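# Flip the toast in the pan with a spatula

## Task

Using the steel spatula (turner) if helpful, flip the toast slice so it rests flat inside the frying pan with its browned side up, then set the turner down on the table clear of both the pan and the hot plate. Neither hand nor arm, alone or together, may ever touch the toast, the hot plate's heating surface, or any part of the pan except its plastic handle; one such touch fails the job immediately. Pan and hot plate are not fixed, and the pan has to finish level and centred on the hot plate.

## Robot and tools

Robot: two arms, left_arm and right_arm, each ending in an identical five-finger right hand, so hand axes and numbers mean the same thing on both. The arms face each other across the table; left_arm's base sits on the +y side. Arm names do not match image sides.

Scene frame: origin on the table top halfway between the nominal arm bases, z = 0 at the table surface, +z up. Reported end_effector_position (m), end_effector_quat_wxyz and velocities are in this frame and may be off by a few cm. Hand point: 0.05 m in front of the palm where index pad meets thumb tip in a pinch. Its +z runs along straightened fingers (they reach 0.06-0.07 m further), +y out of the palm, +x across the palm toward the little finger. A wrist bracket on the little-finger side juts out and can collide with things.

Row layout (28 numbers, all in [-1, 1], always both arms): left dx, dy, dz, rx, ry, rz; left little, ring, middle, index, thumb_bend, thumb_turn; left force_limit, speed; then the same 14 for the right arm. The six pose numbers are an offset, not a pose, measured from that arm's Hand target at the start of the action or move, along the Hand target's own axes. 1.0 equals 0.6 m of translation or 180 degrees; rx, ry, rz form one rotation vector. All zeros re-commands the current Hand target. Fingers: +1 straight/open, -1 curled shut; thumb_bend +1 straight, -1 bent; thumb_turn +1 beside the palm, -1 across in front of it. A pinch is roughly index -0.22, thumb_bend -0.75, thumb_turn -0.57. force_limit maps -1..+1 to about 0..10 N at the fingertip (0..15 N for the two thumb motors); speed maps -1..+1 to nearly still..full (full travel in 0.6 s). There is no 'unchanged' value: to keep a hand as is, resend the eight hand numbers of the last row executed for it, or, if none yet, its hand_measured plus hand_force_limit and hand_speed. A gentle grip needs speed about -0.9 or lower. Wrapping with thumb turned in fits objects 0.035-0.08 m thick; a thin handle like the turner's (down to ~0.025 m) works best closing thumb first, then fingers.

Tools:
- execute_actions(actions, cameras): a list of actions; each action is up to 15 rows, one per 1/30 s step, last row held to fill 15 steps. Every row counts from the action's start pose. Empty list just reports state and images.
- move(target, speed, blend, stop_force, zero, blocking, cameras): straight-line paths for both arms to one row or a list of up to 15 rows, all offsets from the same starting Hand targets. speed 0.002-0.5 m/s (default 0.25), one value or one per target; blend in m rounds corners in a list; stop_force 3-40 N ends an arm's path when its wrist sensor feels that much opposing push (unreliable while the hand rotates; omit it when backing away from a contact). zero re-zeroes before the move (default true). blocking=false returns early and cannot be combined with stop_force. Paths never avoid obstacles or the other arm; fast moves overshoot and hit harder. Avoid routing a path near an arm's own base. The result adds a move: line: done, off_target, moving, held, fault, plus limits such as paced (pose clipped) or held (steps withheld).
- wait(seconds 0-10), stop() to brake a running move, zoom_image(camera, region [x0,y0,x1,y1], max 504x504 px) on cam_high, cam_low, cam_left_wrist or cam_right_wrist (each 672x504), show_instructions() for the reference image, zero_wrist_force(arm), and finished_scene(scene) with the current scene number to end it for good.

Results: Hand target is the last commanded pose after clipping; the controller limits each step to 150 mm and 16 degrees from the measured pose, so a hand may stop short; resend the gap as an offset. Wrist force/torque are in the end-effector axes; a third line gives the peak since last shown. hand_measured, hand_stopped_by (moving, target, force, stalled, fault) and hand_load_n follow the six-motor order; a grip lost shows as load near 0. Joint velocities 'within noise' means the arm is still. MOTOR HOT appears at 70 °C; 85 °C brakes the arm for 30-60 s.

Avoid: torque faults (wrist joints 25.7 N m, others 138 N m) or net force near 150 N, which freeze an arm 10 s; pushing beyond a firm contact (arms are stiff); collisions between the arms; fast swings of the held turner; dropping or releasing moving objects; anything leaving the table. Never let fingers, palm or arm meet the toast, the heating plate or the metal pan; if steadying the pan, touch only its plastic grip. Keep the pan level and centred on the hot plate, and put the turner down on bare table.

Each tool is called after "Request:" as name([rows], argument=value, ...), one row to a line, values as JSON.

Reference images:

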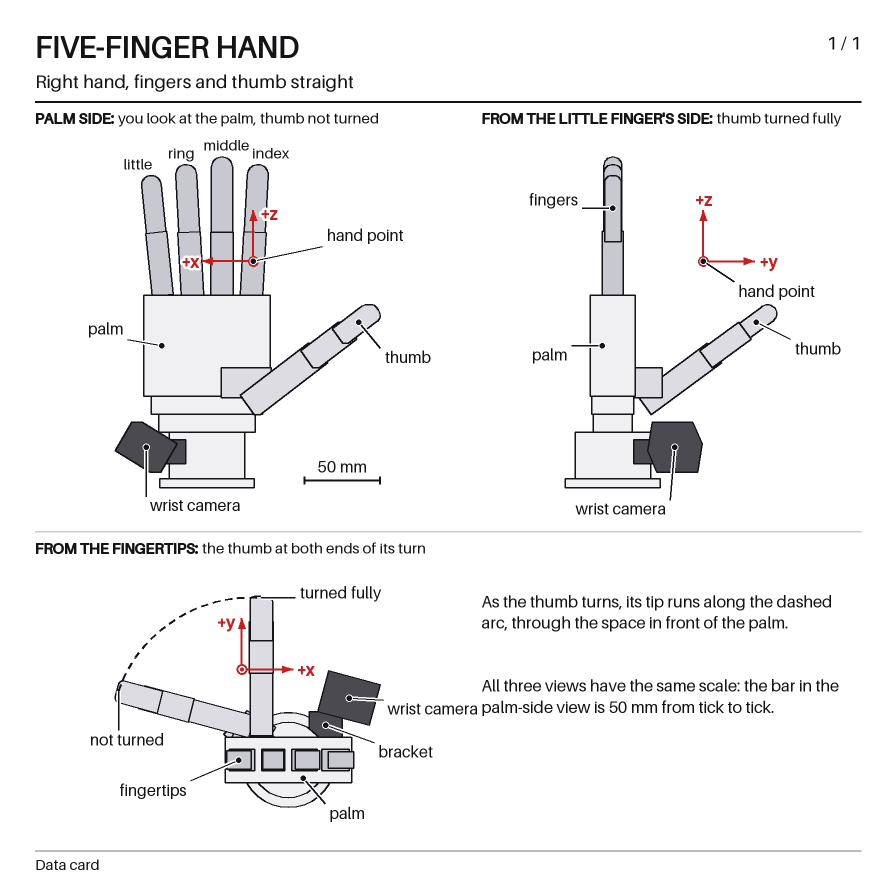

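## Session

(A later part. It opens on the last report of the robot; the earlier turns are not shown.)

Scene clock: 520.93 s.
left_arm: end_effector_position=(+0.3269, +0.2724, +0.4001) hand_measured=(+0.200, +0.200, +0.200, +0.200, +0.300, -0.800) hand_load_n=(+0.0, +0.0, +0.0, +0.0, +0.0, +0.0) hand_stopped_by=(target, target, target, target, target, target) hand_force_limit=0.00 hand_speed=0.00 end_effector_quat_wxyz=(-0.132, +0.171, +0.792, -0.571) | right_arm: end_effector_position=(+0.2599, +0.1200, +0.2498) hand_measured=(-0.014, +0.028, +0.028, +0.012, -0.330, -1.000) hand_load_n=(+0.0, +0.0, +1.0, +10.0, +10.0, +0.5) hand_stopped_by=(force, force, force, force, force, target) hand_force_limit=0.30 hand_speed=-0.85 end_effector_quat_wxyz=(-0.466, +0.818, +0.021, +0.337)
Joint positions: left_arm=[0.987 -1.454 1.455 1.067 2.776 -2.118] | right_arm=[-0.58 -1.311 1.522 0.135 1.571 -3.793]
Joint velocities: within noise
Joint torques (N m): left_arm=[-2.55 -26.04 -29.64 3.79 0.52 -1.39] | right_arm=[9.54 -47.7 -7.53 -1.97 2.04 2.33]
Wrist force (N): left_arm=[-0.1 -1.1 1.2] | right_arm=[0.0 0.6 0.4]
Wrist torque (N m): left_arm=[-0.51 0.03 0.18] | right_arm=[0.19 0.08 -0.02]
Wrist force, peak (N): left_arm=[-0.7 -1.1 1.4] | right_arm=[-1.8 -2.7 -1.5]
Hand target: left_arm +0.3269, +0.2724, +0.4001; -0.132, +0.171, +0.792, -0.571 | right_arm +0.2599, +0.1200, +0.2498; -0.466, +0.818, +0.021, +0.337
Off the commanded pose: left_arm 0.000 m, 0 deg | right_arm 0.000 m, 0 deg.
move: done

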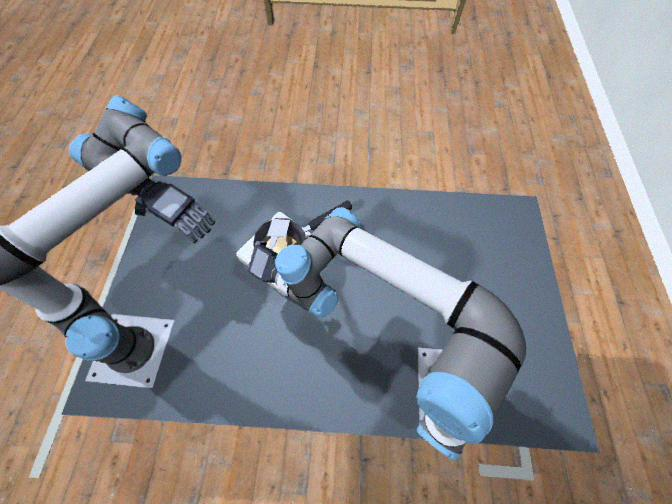

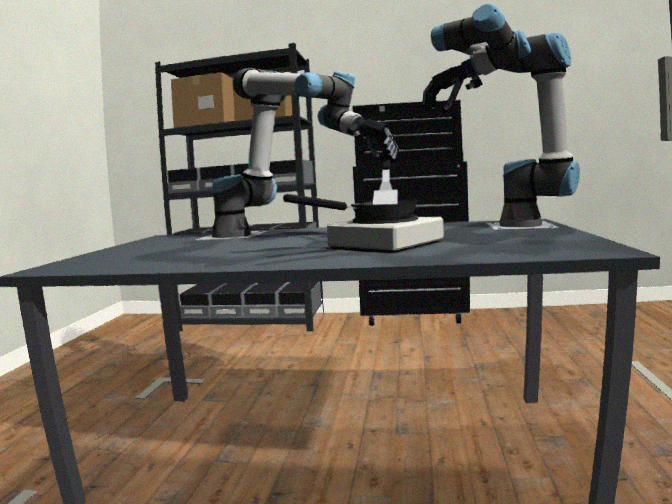

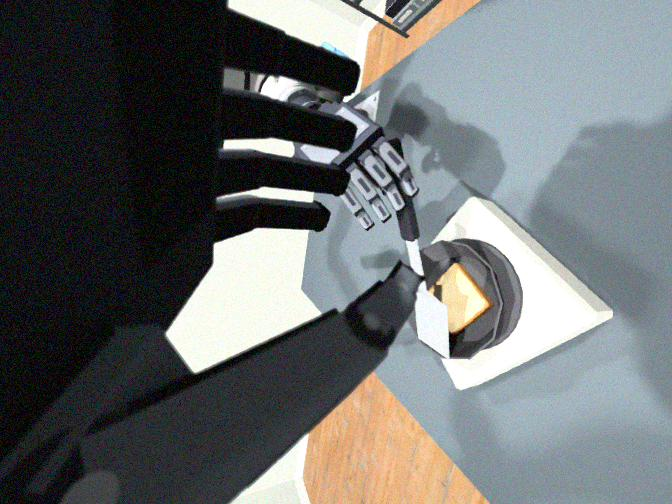

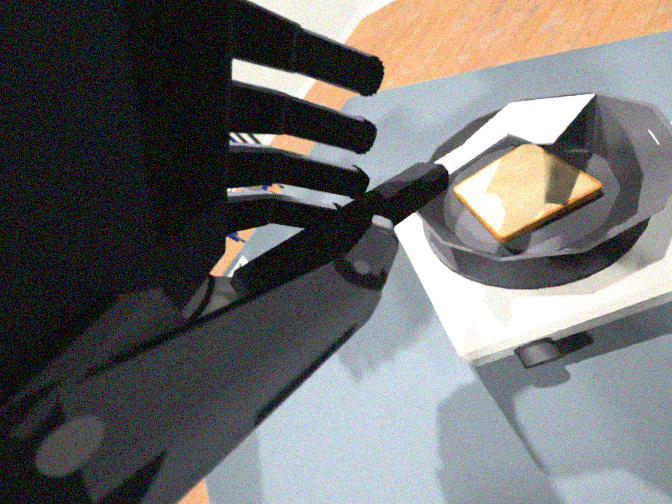

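Request:
move([
  [0,0,0,0,0,0,0.2,0.2,0.2,0.2,0.3,-0.8,0,0,0.032,-0.019,-0.0025,0,0,0,-0.65,-0.65,-0.65,-0.65,-0.85,-1,0.3,-0.85],
  [0,0,0,0,0,0,0.2,0.2,0.2,0.2,0.3,-0.8,0,0,0.0425,-0.001,0.0145,0,0,0,-0.65,-0.65,-0.65,-0.65,-0.85,-1,0.3,-0.85],
  [0,0,0,0,0,0,0.2,0.2,0.2,0.2,0.3,-0.8,0,0,0.029,0.0165,0.0225,0,0,0,-0.65,-0.65,-0.65,-0.65,-0.85,-1,0.3,-0.85],
  [0,0,0,0,0,0,0.2,0.2,0.2,0.2,0.3,-0.8,0,0,-0.0195,0.0415,0.0232,0,0,0,-0.65,-0.65,-0.65,-0.65,-0.85,-1,0.3,-0.85],
], speed=0.04)

Request:
zoom_image(camera="cam_right_wrist", region=[350, 100, 672, 340])

Request:
zoom_image(camera="cam_low", region=[320, 120, 440, 240])

Scene clock: 532.83 s.
left_arm: end_effector_position=(+0.3269, +0.2724, +0.4001) hand_measured=(+0.200, +0.200, +0.200, +0.200, +0.300, -0.800) hand_load_n=(+0.0, +0.0, +0.0, +0.0, +0.0, +0.0) hand_stopped_by=(target, target, target, target, target, target) hand_force_limit=0.00 hand_speed=0.00 end_effector_quat_wxyz=(-0.132, +0.171, +0.792, -0.571) | right_arm: end_effector_position=(+0.2669, +0.1200, +0.2198) hand_measured=(-0.014, +0.028, +0.028, +0.010, -0.336, -1.000) hand_load_n=(+0.0, +0.0, +0.0, +0.0, +0.0, +0.0) hand_stopped_by=(force, force, force, force, force, target) hand_force_limit=0.30 hand_speed=-0.85 end_effector_quat_wxyz=(-0.466, +0.818, +0.021, +0.337)
Joint positions: left_arm=[0.987 -1.454 1.455 1.067 2.776 -2.118] | right_arm=[-0.592 -1.289 1.572 0.063 1.559 -3.797]
Joint velocities: within noise
Joint torques (N m): left_arm=[-3.12 -23.29 -30.78 3.79 0.67 -1.41] | right_arm=[9.5 -21.52 -6.89 -2.38 1.86 2.28]
Wrist force (N): left_arm=[-0.3 -0.7 1.2] | right_arm=[0.0 0.2 -0.3]
Wrist torque (N m): left_arm=[-0.45 0.05 0.18] | right_arm=[0.07 0.08 0.05]
Wrist force, peak (N): left_arm=[-0.8 -1.0 1.4] | right_arm=[-2.4 -3.3 -2.5]
Hand target: left_arm +0.3269, +0.2724, +0.4001; -0.132, +0.171, +0.792, -0.571 | right_arm +0.2669, +0.1201, +0.2198; -0.466, +0.818, +0.021, +0.337
Off the commanded pose: left_arm 0.000 m, 0 deg | right_arm 0.000 m, 0 deg.
move: done

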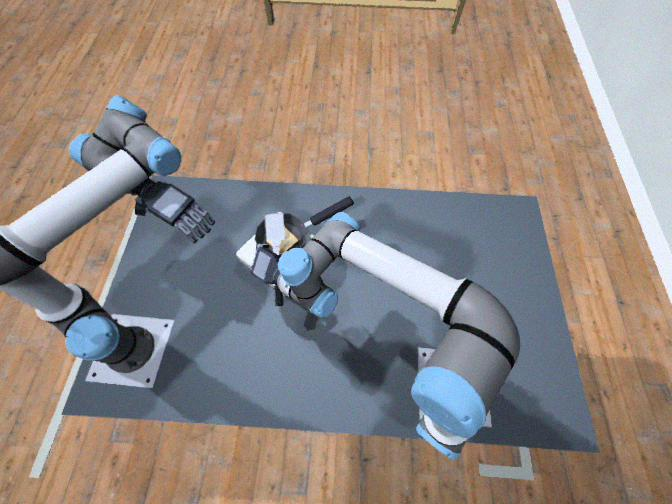

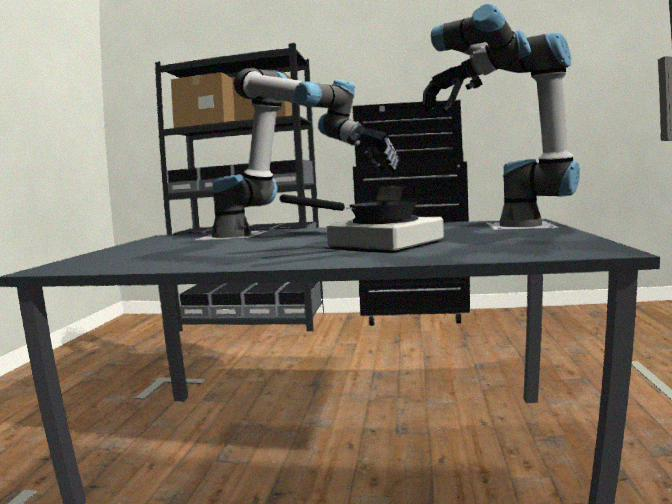

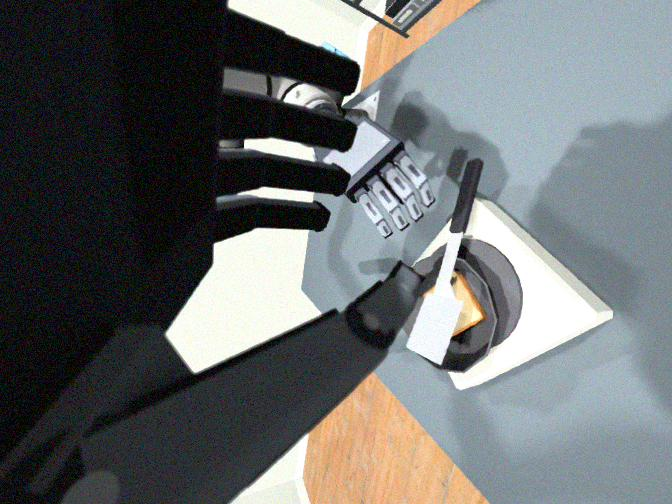

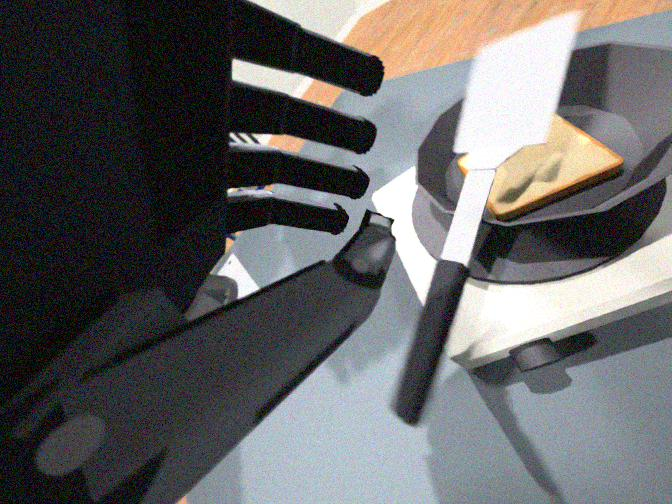

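Scaled by 1.565.

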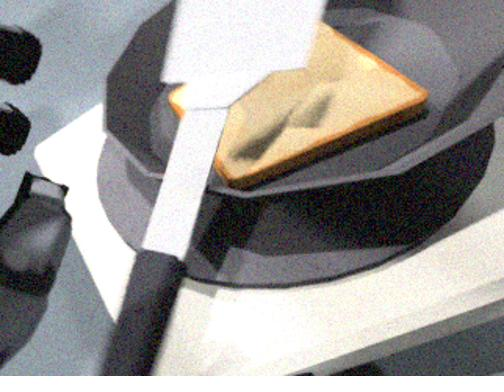

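Scaled by 4.200.

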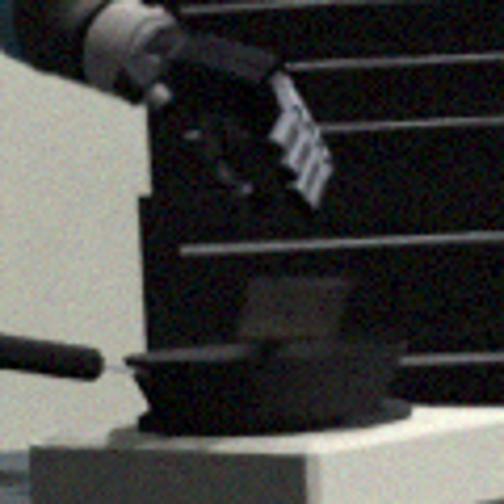

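Request:
wait(seconds=0.5)

Request:
zoom_image(camera="cam_low", region=[300, 150, 460, 270])

Request:
zoom_image(camera="cam_high", region=[220, 180, 360, 310])

Request:
zoom_image(camera="cam_left_wrist", region=[340, 130, 620, 400])

Scene clock: 536.83 s.
left_arm: end_effector_position=(+0.3269, +0.2724, +0.4001) hand_measured=(+0.200, +0.200, +0.200, +0.200, +0.300, -0.800) hand_load_n=(+0.0, +0.0, +0.0, +0.0, +0.0, +0.0) hand_stopped_by=(target, target, target, target, target, target) hand_force_limit=0.00 hand_speed=0.00 end_effector_quat_wxyz=(-0.132, +0.171, +0.792, -0.571) | right_arm: end_effector_position=(+0.2669, +0.1200, +0.2198) hand_measured=(-0.014, +0.028, +0.028, +0.010, -0.336, -1.000) hand_load_n=(+0.0, +0.0, +0.0, +0.0, +0.0, +0.0) hand_stopped_by=(force, force, force, force, force, target) hand_force_limit=0.30 hand_speed=-0.85 end_effector_quat_wxyz=(-0.466, +0.818, +0.021, +0.337)
Joint positions: left_arm=[0.987 -1.454 1.455 1.067 2.776 -2.118] | right_arm=[-0.592 -1.289 1.572 0.063 1.559 -3.797]
Joint velocities: within noise
Joint torques (N m): left_arm=[-2.91 -23.67 -30.7 4.16 0.71 -1.39] | right_arm=[9.61 -21.79 -10.84 -1.78 1.85 2.26]
Wrist force (N): left_arm=[-0.6 -1.0 1.0] | right_arm=[0.2 0.2 -0.1]
Wrist torque (N m): left_arm=[-0.48 0.11 0.15] | right_arm=[0.06 0.04 0.06]
Wrist force, peak (N): left_arm=[-0.5 -1.2 1.4] | right_arm=[-0.1 0.2 -0.5]
Hand target: left_arm +0.3269, +0.2724, +0.4001; -0.132, +0.171, +0.792, -0.571 | right_arm +0.2669, +0.1201, +0.2198; -0.466, +0.818, +0.021, +0.337
Off the commanded pose: left_arm 0.000 m, 0 deg | right_arm 0.000 m, 0 deg.
wait: 0.50 s; at rest from the start

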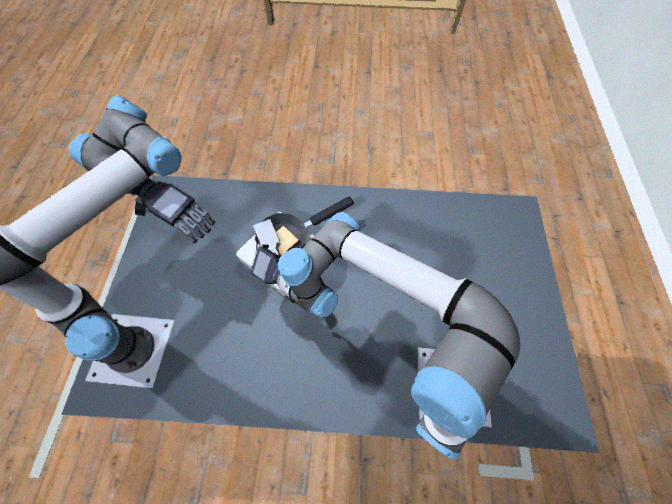

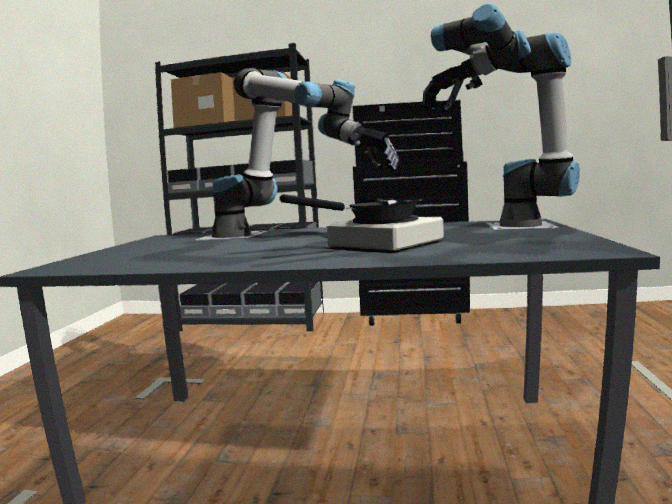

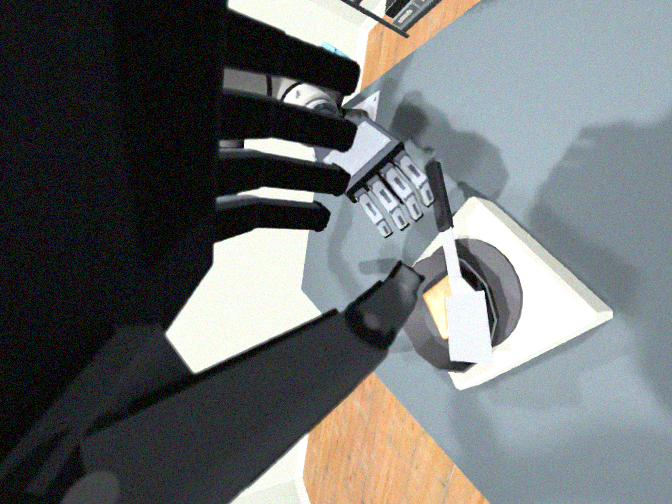

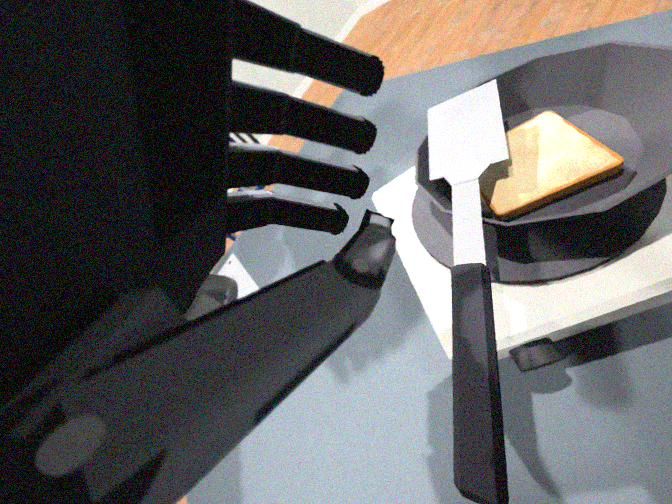

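Scaled by 3.150.

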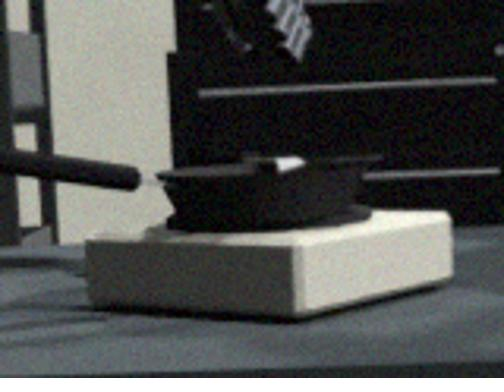

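Scaled by 3.600.

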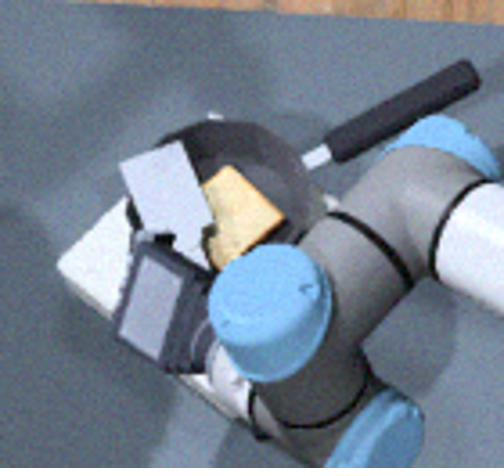

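Scaled by 1.800.

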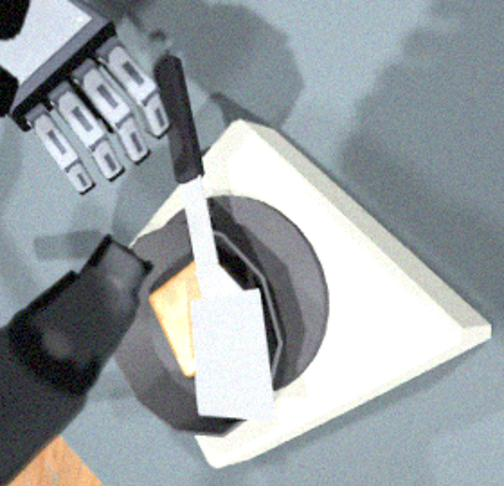

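Request:
move([
  [0,0,0,0,0,0,0.2,0.2,0.2,0.2,0.3,-0.8,0,0,0.095,-0.125,-0.0565,0,0,0,-0.65,-0.65,-0.65,-0.65,-0.85,-1,0.3,-0.85],
  [0,0,0,0,0,0,0.2,0.2,0.2,0.2,0.3,-0.8,0,0,0.124,0.035,-0.36,0,0,0,0.2,0.2,0.2,0.2,0.2,-1,0,0],
], speed=0.2)

Request:
zoom_image(camera="cam_high", region=[220, 180, 360, 310])

Request:
zoom_image(camera="cam_low", region=[300, 150, 460, 270])

Request:
zoom_image(camera="cam_left_wrist", region=[340, 130, 620, 400])

Scene clock: 546.77 s.
left_arm: end_effector_position=(+0.3269, +0.2724, +0.4001) hand_measured=(+0.200, +0.200, +0.200, +0.200, +0.300, -0.800) hand_load_n=(+0.0, -0.5, +0.0, +0.0, +0.0, +0.0) hand_stopped_by=(target, target, target, target, target, target) hand_force_limit=0.00 hand_speed=0.00 end_effector_quat_wxyz=(-0.132, +0.171, +0.792, -0.571) | right_arm: end_effector_position=(+0.2168, -0.0803, +0.3197) hand_measured=(+0.200, +0.200, +0.200, +0.200, +0.200, -1.000) hand_load_n=(+0.0, +0.0, +0.0, +0.0, +0.0, +0.0) hand_stopped_by=(target, target, target, target, target, target) hand_force_limit=0.00 hand_speed=0.00 end_effector_quat_wxyz=(-0.466, +0.818, +0.021, +0.337)
Joint positions: left_arm=[0.987 -1.454 1.455 1.067 2.776 -2.118] | right_arm=[-0.882 -1.848 1.876 0.334 1.286 -3.898]
Joint velocities: within noise
Joint torques (N m): left_arm=[-0.29 -22.67 -31.68 4.02 0.68 -1.19] | right_arm=[-12.67 -23.49 -8.52 0.55 -1.66 -2.75]
Wrist force (N): left_arm=[-0.4 -0.9 1.3] | right_arm=[0.3 0.1 0.1]
Wrist torque (N m): left_arm=[-0.48 0.07 0.16] | right_arm=[0.02 0.01 0.05]
Wrist force, peak (N): left_arm=[-0.6 -1.0 1.5] | right_arm=[0.1 0.9 -0.8]
Hand target: left_arm +0.3269, +0.2724, +0.4001; -0.132, +0.171, +0.792, -0.571 | right_arm +0.2168, -0.0803, +0.3197; -0.466, +0.818, +0.021, +0.337
Off the commanded pose: left_arm 0.000 m, 0 deg | right_arm 0.000 m, 0 deg.
move: done

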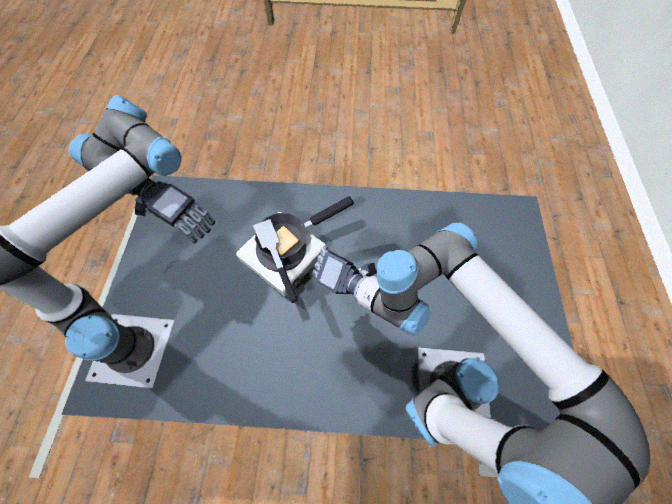

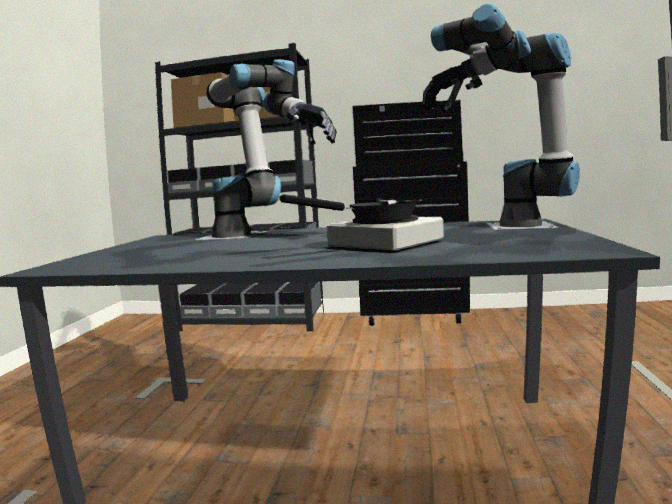

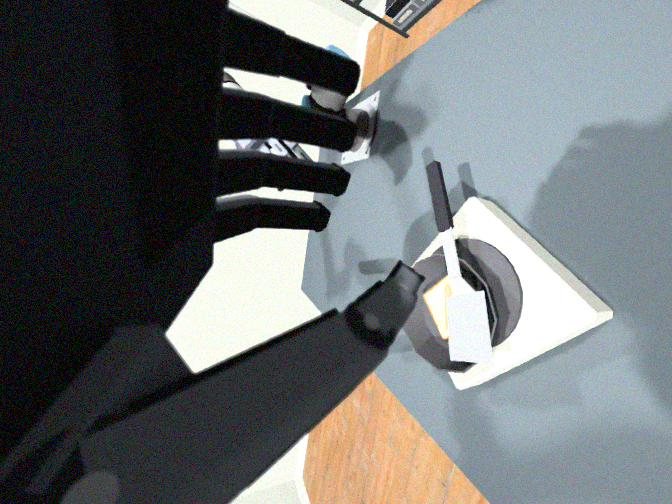

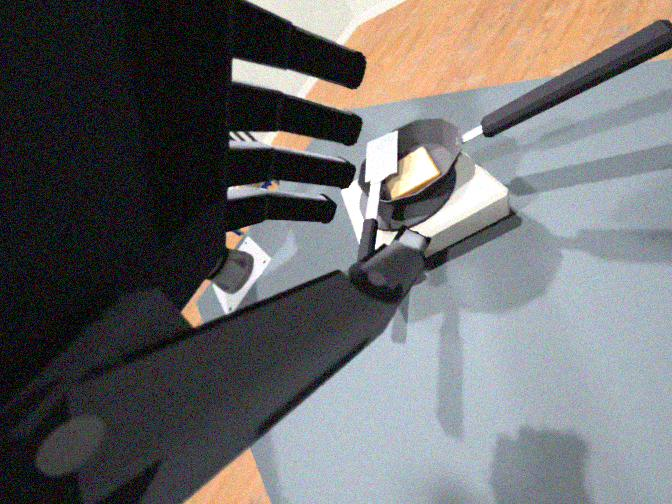

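Scaled by 3.600.

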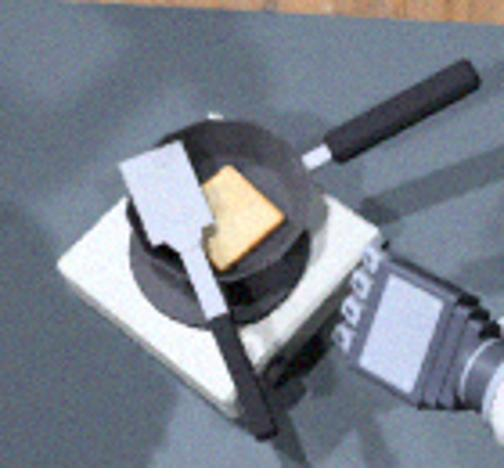

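Scaled by 3.150.

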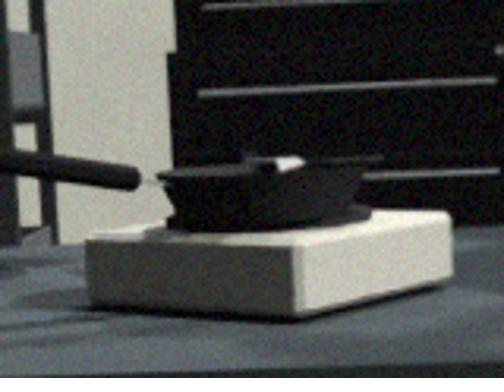

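Scaled by 1.800.

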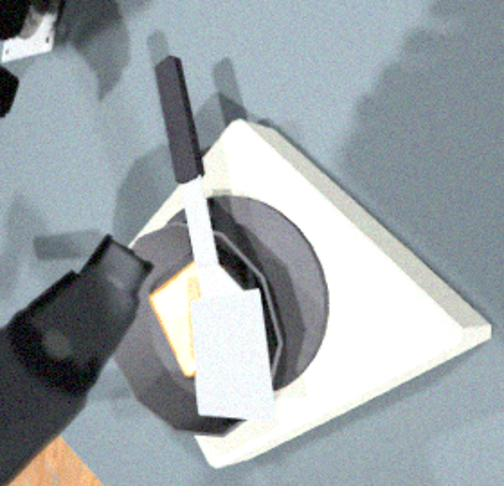

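Request:
move(target=[0,0,0,0,0,0,0.2,0.2,0.2,0.2,0.3,-0.8,0,0,-0.129,0.0247,0.219,0.0271,-0.3135,0.0305,1,1,1,1,1,-1,0,0], speed=0.2)

Request:
zoom_image(camera="cam_high", region=[220, 210, 360, 340])

Request:
zoom_image(camera="cam_left_wrist", region=[340, 100, 560, 300])

Scene clock: 586.70 s.
left_arm: end_effector_position=(+0.3269, +0.2724, +0.4001) hand_measured=(+0.200, +0.200, +0.200, +0.200, +0.300, -0.800) hand_load_n=(+0.0, +0.0, +0.0, -0.5, +0.0, +0.0) hand_stopped_by=(target, target, target, target, target, target) hand_force_limit=0.00 hand_speed=0.00 end_effector_quat_wxyz=(-0.132, +0.171, +0.792, -0.571) | right_arm: end_effector_position=(+0.2320, +0.0350, +0.2200) hand_measured=(+1.000, +1.000, +1.000, +1.000, +1.000, -1.000) hand_load_n=(+0.0, +0.0, +0.0, +0.0, +0.0, +0.0) hand_stopped_by=(target, target, target, target, target, target) hand_force_limit=0.00 hand_speed=0.00 end_effector_quat_wxyz=(-0.449, +0.860, +0.214, -0.113)
Joint positions: left_arm=[0.987 -1.454 1.455 1.067 2.776 -2.118] | right_arm=[-0.959 -0.975 1.201 1.202 0.616 -4.537]
Joint velocities: within noise
Joint torques (N m): left_arm=[-0.21 -23.14 -31.09 4.07 1.11 -0.96] | right_arm=[10.44 -33.26 -34.47 3.86 -2.77 -2.78]
Wrist force (N): left_arm=[-0.5 -0.9 1.1] | right_arm=[0.0 0.5 -0.3]
Wrist torque (N m): left_arm=[-0.48 0.08 0.16] | right_arm=[0.15 0.03 0.01]
Wrist force, peak (N): left_arm=[-0.3 -1.2 1.5] | right_arm=[-0.2 0.9 -0.4]
Hand target: left_arm +0.3269, +0.2724, +0.4001; -0.132, +0.171, +0.792, -0.571 | right_arm +0.2320, +0.0350, +0.2199; -0.449, +0.860, +0.214, -0.113
Off the commanded pose: left_arm 0.000 m, 0 deg | right_arm 0.000 m, 0 deg.
move: done

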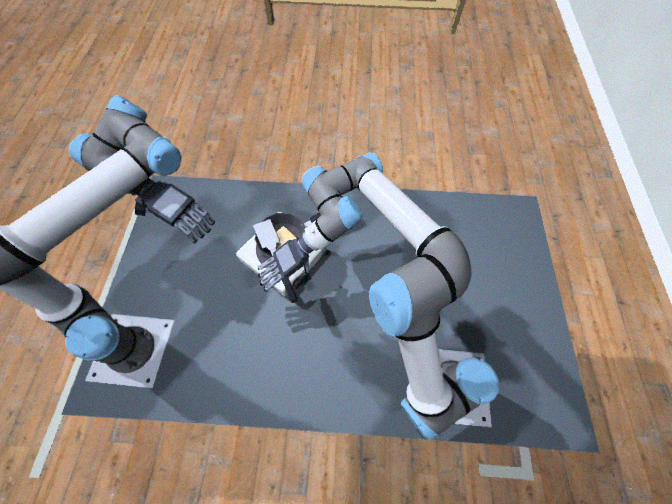

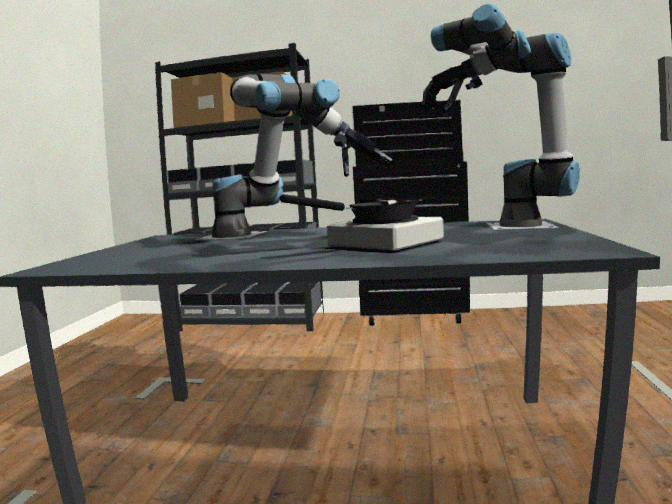

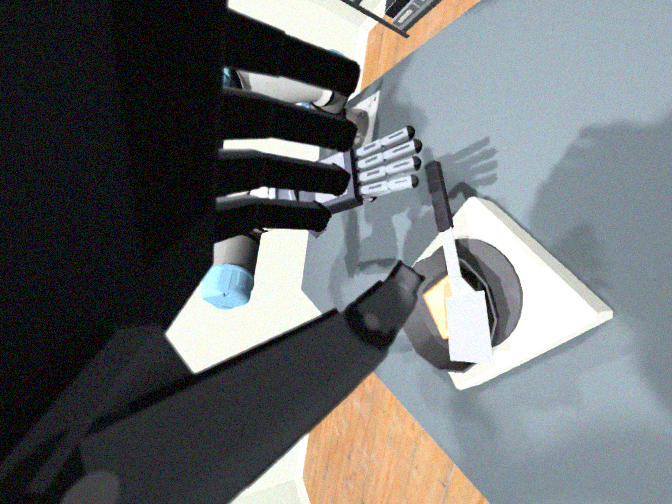

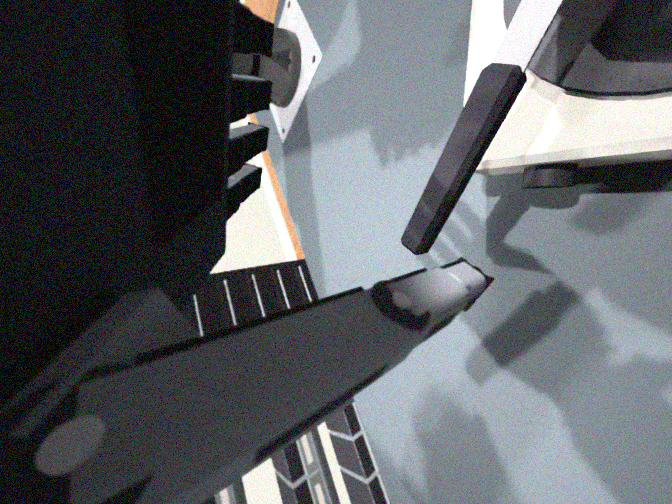

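Scaled by 3.600.

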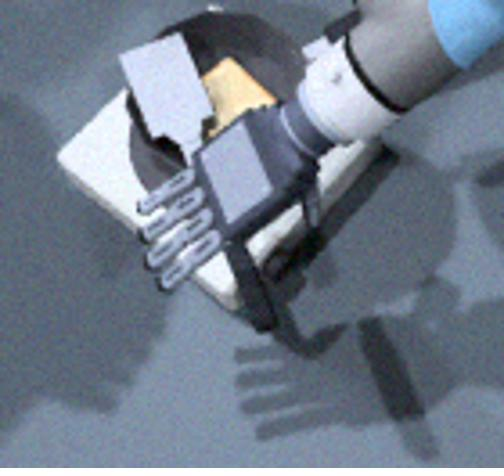

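Scaled by 2.291.

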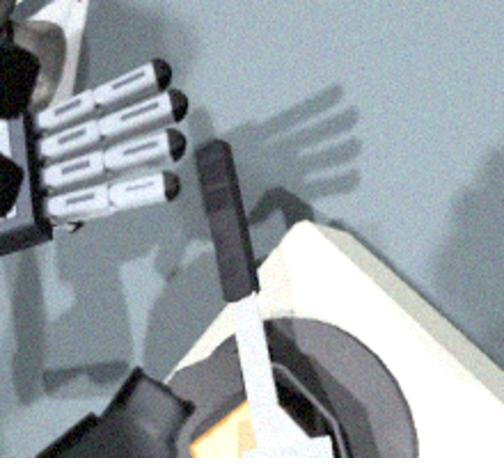

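Request:
move(target=[0,0,0,0,0,0,0.2,0.2,0.2,0.2,0.3,-0.8,0,0,0,0.1025,0.0717,0,0,0,1,1,1,1,1,-1,0,0], speed=0.1, stop_force=6)

Request:
zoom_image(camera="cam_high", region=[220, 210, 360, 340])

Request:
zoom_image(camera="cam_left_wrist", region=[340, 100, 560, 300])

Request:
zoom_image(camera="cam_low", region=[300, 120, 460, 260])

Scene clock: 597.07 s.
left_arm: end_effector_position=(+0.3269, +0.2724, +0.4001) hand_measured=(+0.200, +0.200, +0.200, +0.200, +0.300, -0.800) hand_load_n=(+0.0, +0.0, +0.0, +0.0, +0.5, +0.0) hand_stopped_by=(target, target, target, target, target, target) hand_force_limit=0.00 hand_speed=0.00 end_effector_quat_wxyz=(-0.132, +0.171, +0.792, -0.571) | right_arm: end_effector_position=(+0.2319, +0.0350, +0.1449) hand_measured=(+1.000, +1.000, +1.000, +1.000, +1.000, -1.000) hand_load_n=(+0.0, +0.0, +0.0, -0.5, +0.0, +0.0) hand_stopped_by=(target, target, target, target, target, target) hand_force_limit=0.00 hand_speed=0.00 end_effector_quat_wxyz=(-0.449, +0.860, +0.214, -0.113)
Joint positions: left_arm=[0.987 -1.454 1.455 1.067 2.776 -2.118] | right_arm=[-0.959 -0.919 1.309 1.039 0.616 -4.536]
Joint velocities: within noise
Joint torques (N m): left_arm=[-0.35 -23.51 -30.64 3.89 1.24 -1.02] | right_arm=[10.08 -32.89 -3.78 0.62 -2.8 2.29]
Wrist force (N): left_arm=[-0.6 -0.9 1.3] | right_arm=[-0.5 0.7 -0.6]
Wrist torque (N m): left_arm=[-0.48 0.10 0.15] | right_arm=[0.18 0.13 -0.01]
Wrist force, peak (N): left_arm=[-0.6 -0.7 1.6] | right_arm=[-0.6 1.1 -0.1]
Hand target: left_arm +0.3269, +0.2724, +0.4001; -0.132, +0.171, +0.792, -0.571 | right_arm +0.2319, +0.0350, +0.1449; -0.449, +0.860, +0.214, -0.113
Off the commanded pose: left_arm 0.000 m, 0 deg | right_arm 0.000 m, 0 deg.
move: done

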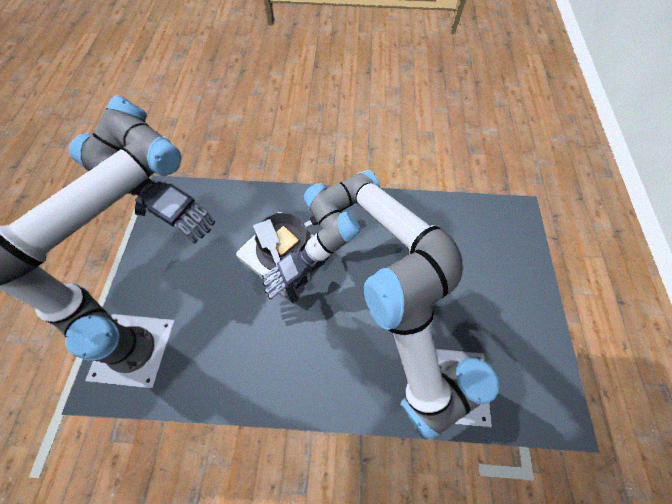

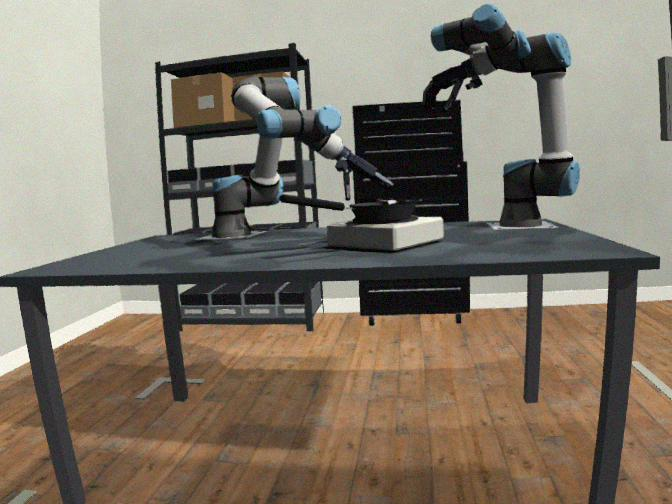

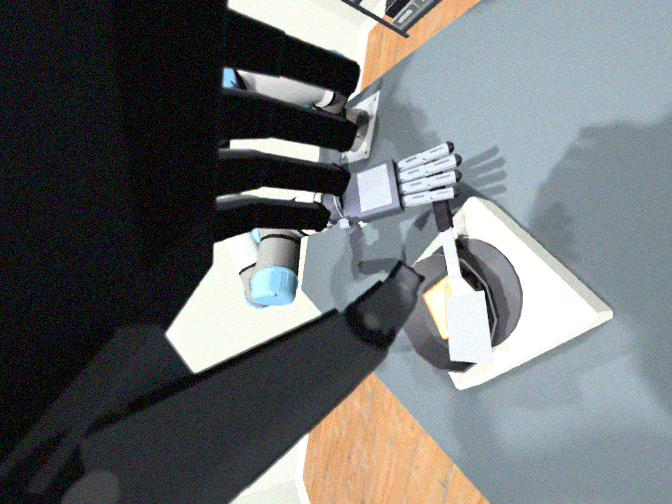

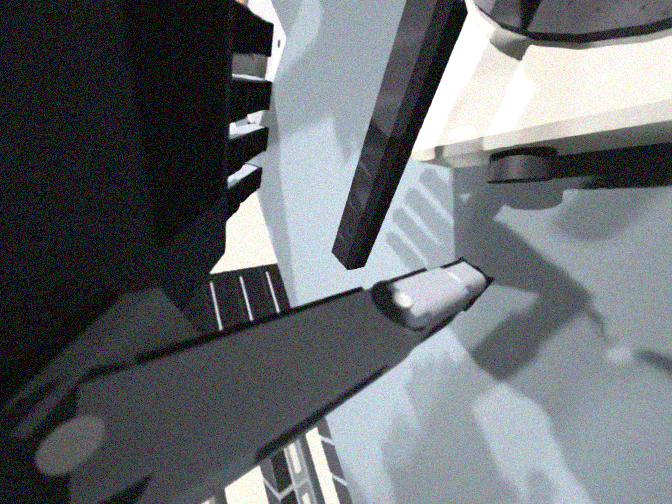

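Scaled by 3.600.

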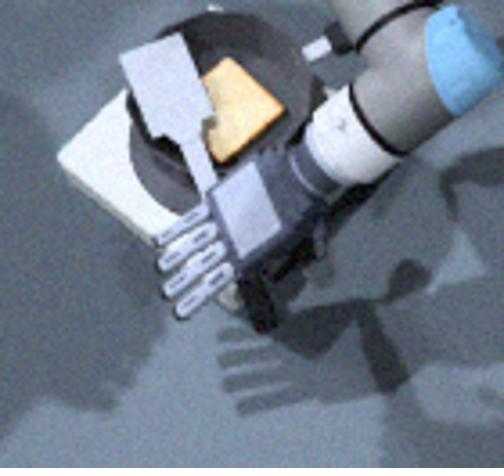

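Scaled by 2.291.

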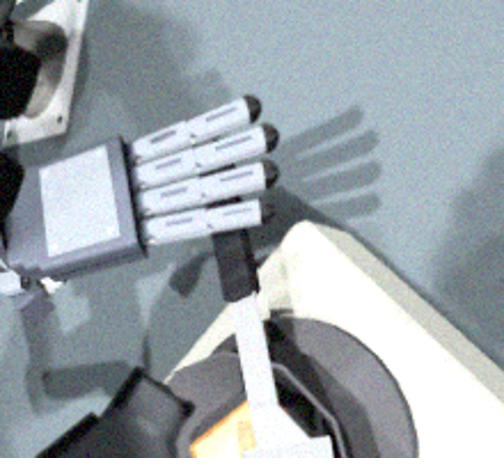

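Scaled by 3.150.

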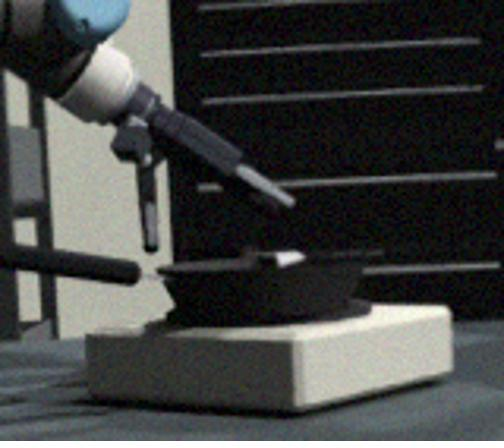

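Request:
move(target=[0,0,0,0,0,0,0.2,0.2,0.2,0.2,0.3,-0.8,0,0,0,0.0478,0.0332,0,0,0,1,1,1,1,1,-1,0,0], speed=0.06)

Request:
zoom_image(camera="cam_high", region=[220, 210, 360, 340])

Request:
zoom_image(camera="cam_left_wrist", region=[340, 100, 560, 300])

Request:
zoom_image(camera="cam_low", region=[300, 120, 460, 260])

Scene clock: 606.87 s.
left_arm: end_effector_position=(+0.3269, +0.2724, +0.4001) hand_measured=(+0.200, +0.200, +0.200, +0.200, +0.300, -0.800) hand_load_n=(+0.0, +0.0, +0.0, +0.0, +0.0, +0.0) hand_stopped_by=(target, target, target, target, target, target) hand_force_limit=0.00 hand_speed=0.00 end_effector_quat_wxyz=(-0.132, +0.171, +0.792, -0.571) | right_arm: end_effector_position=(+0.2319, +0.0350, +0.1101) hand_measured=(+1.000, +1.000, +1.000, +1.000, +1.000, -1.000) hand_load_n=(+0.0, +0.0, +0.0, +0.0, +0.5, +0.0) hand_stopped_by=(target, target, target, target, target, target) hand_force_limit=0.00 hand_speed=0.00 end_effector_quat_wxyz=(-0.449, +0.860, +0.215, -0.113)
Joint positions: left_arm=[0.987 -1.454 1.455 1.067 2.776 -2.118] | right_arm=[-0.959 -0.884 1.346 0.967 0.616 -4.537]
Joint velocities: within noise
Joint torques (N m): left_arm=[-0.53 -21.15 -31.3 3.96 1.21 -0.89] | right_arm=[-12.47 -32.83 -3.68 0.63 -2.46 2.4]
Wrist force (N): left_arm=[-0.5 -0.9 1.1] | right_arm=[0.0 0.5 -0.4]
Wrist torque (N m): left_arm=[-0.47 0.09 0.16] | right_arm=[0.14 0.03 0.00]
Wrist force, peak (N): left_arm=[-0.8 -0.9 1.5] | right_arm=[-0.5 1.0 -0.4]
Hand target: left_arm +0.3269, +0.2724, +0.4001; -0.132, +0.171, +0.792, -0.571 | right_arm +0.2319, +0.0350, +0.1100; -0.449, +0.860, +0.214, -0.113
Off the commanded pose: left_arm 0.000 m, 0 deg | right_arm 0.000 m, 0 deg.
move: done

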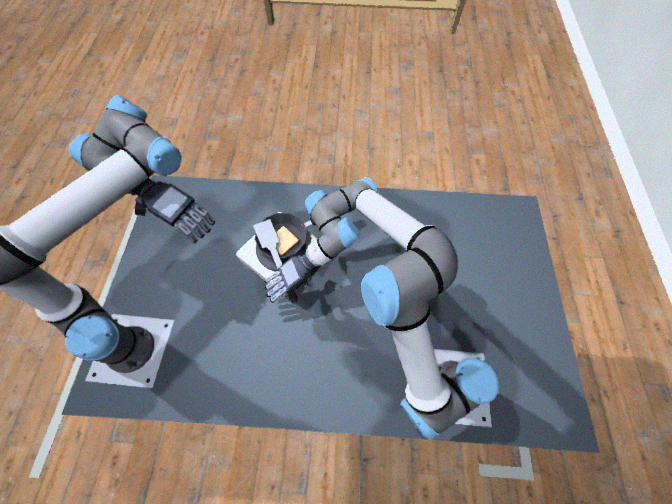

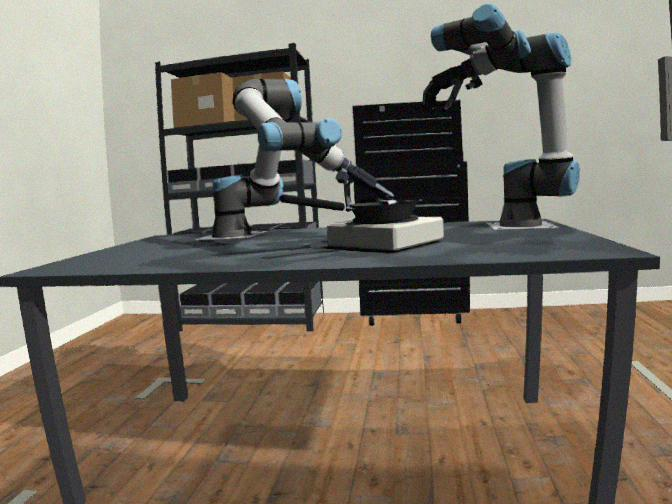

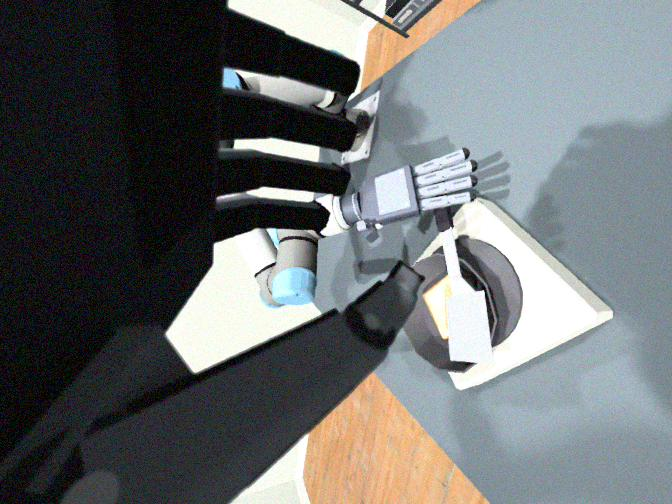

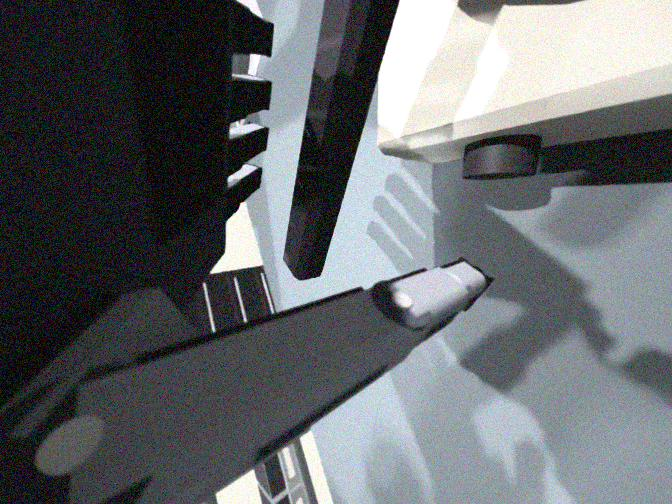

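Scaled by 3.600.

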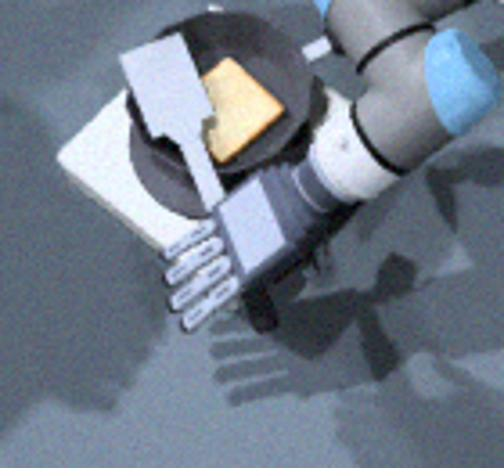

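Scaled by 2.291.

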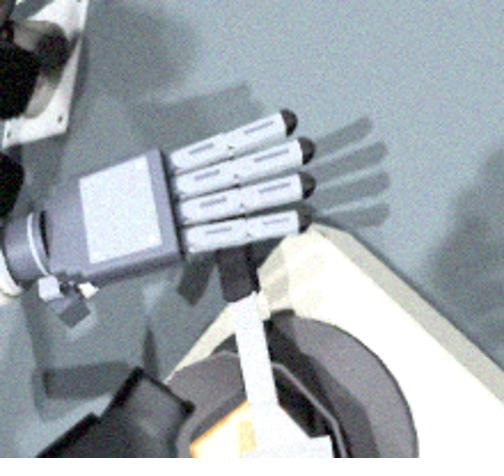

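Scaled by 3.150.

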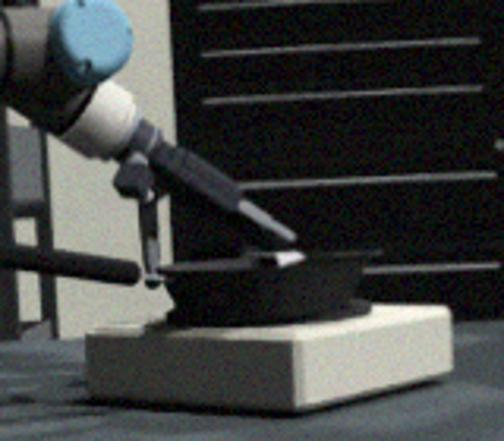

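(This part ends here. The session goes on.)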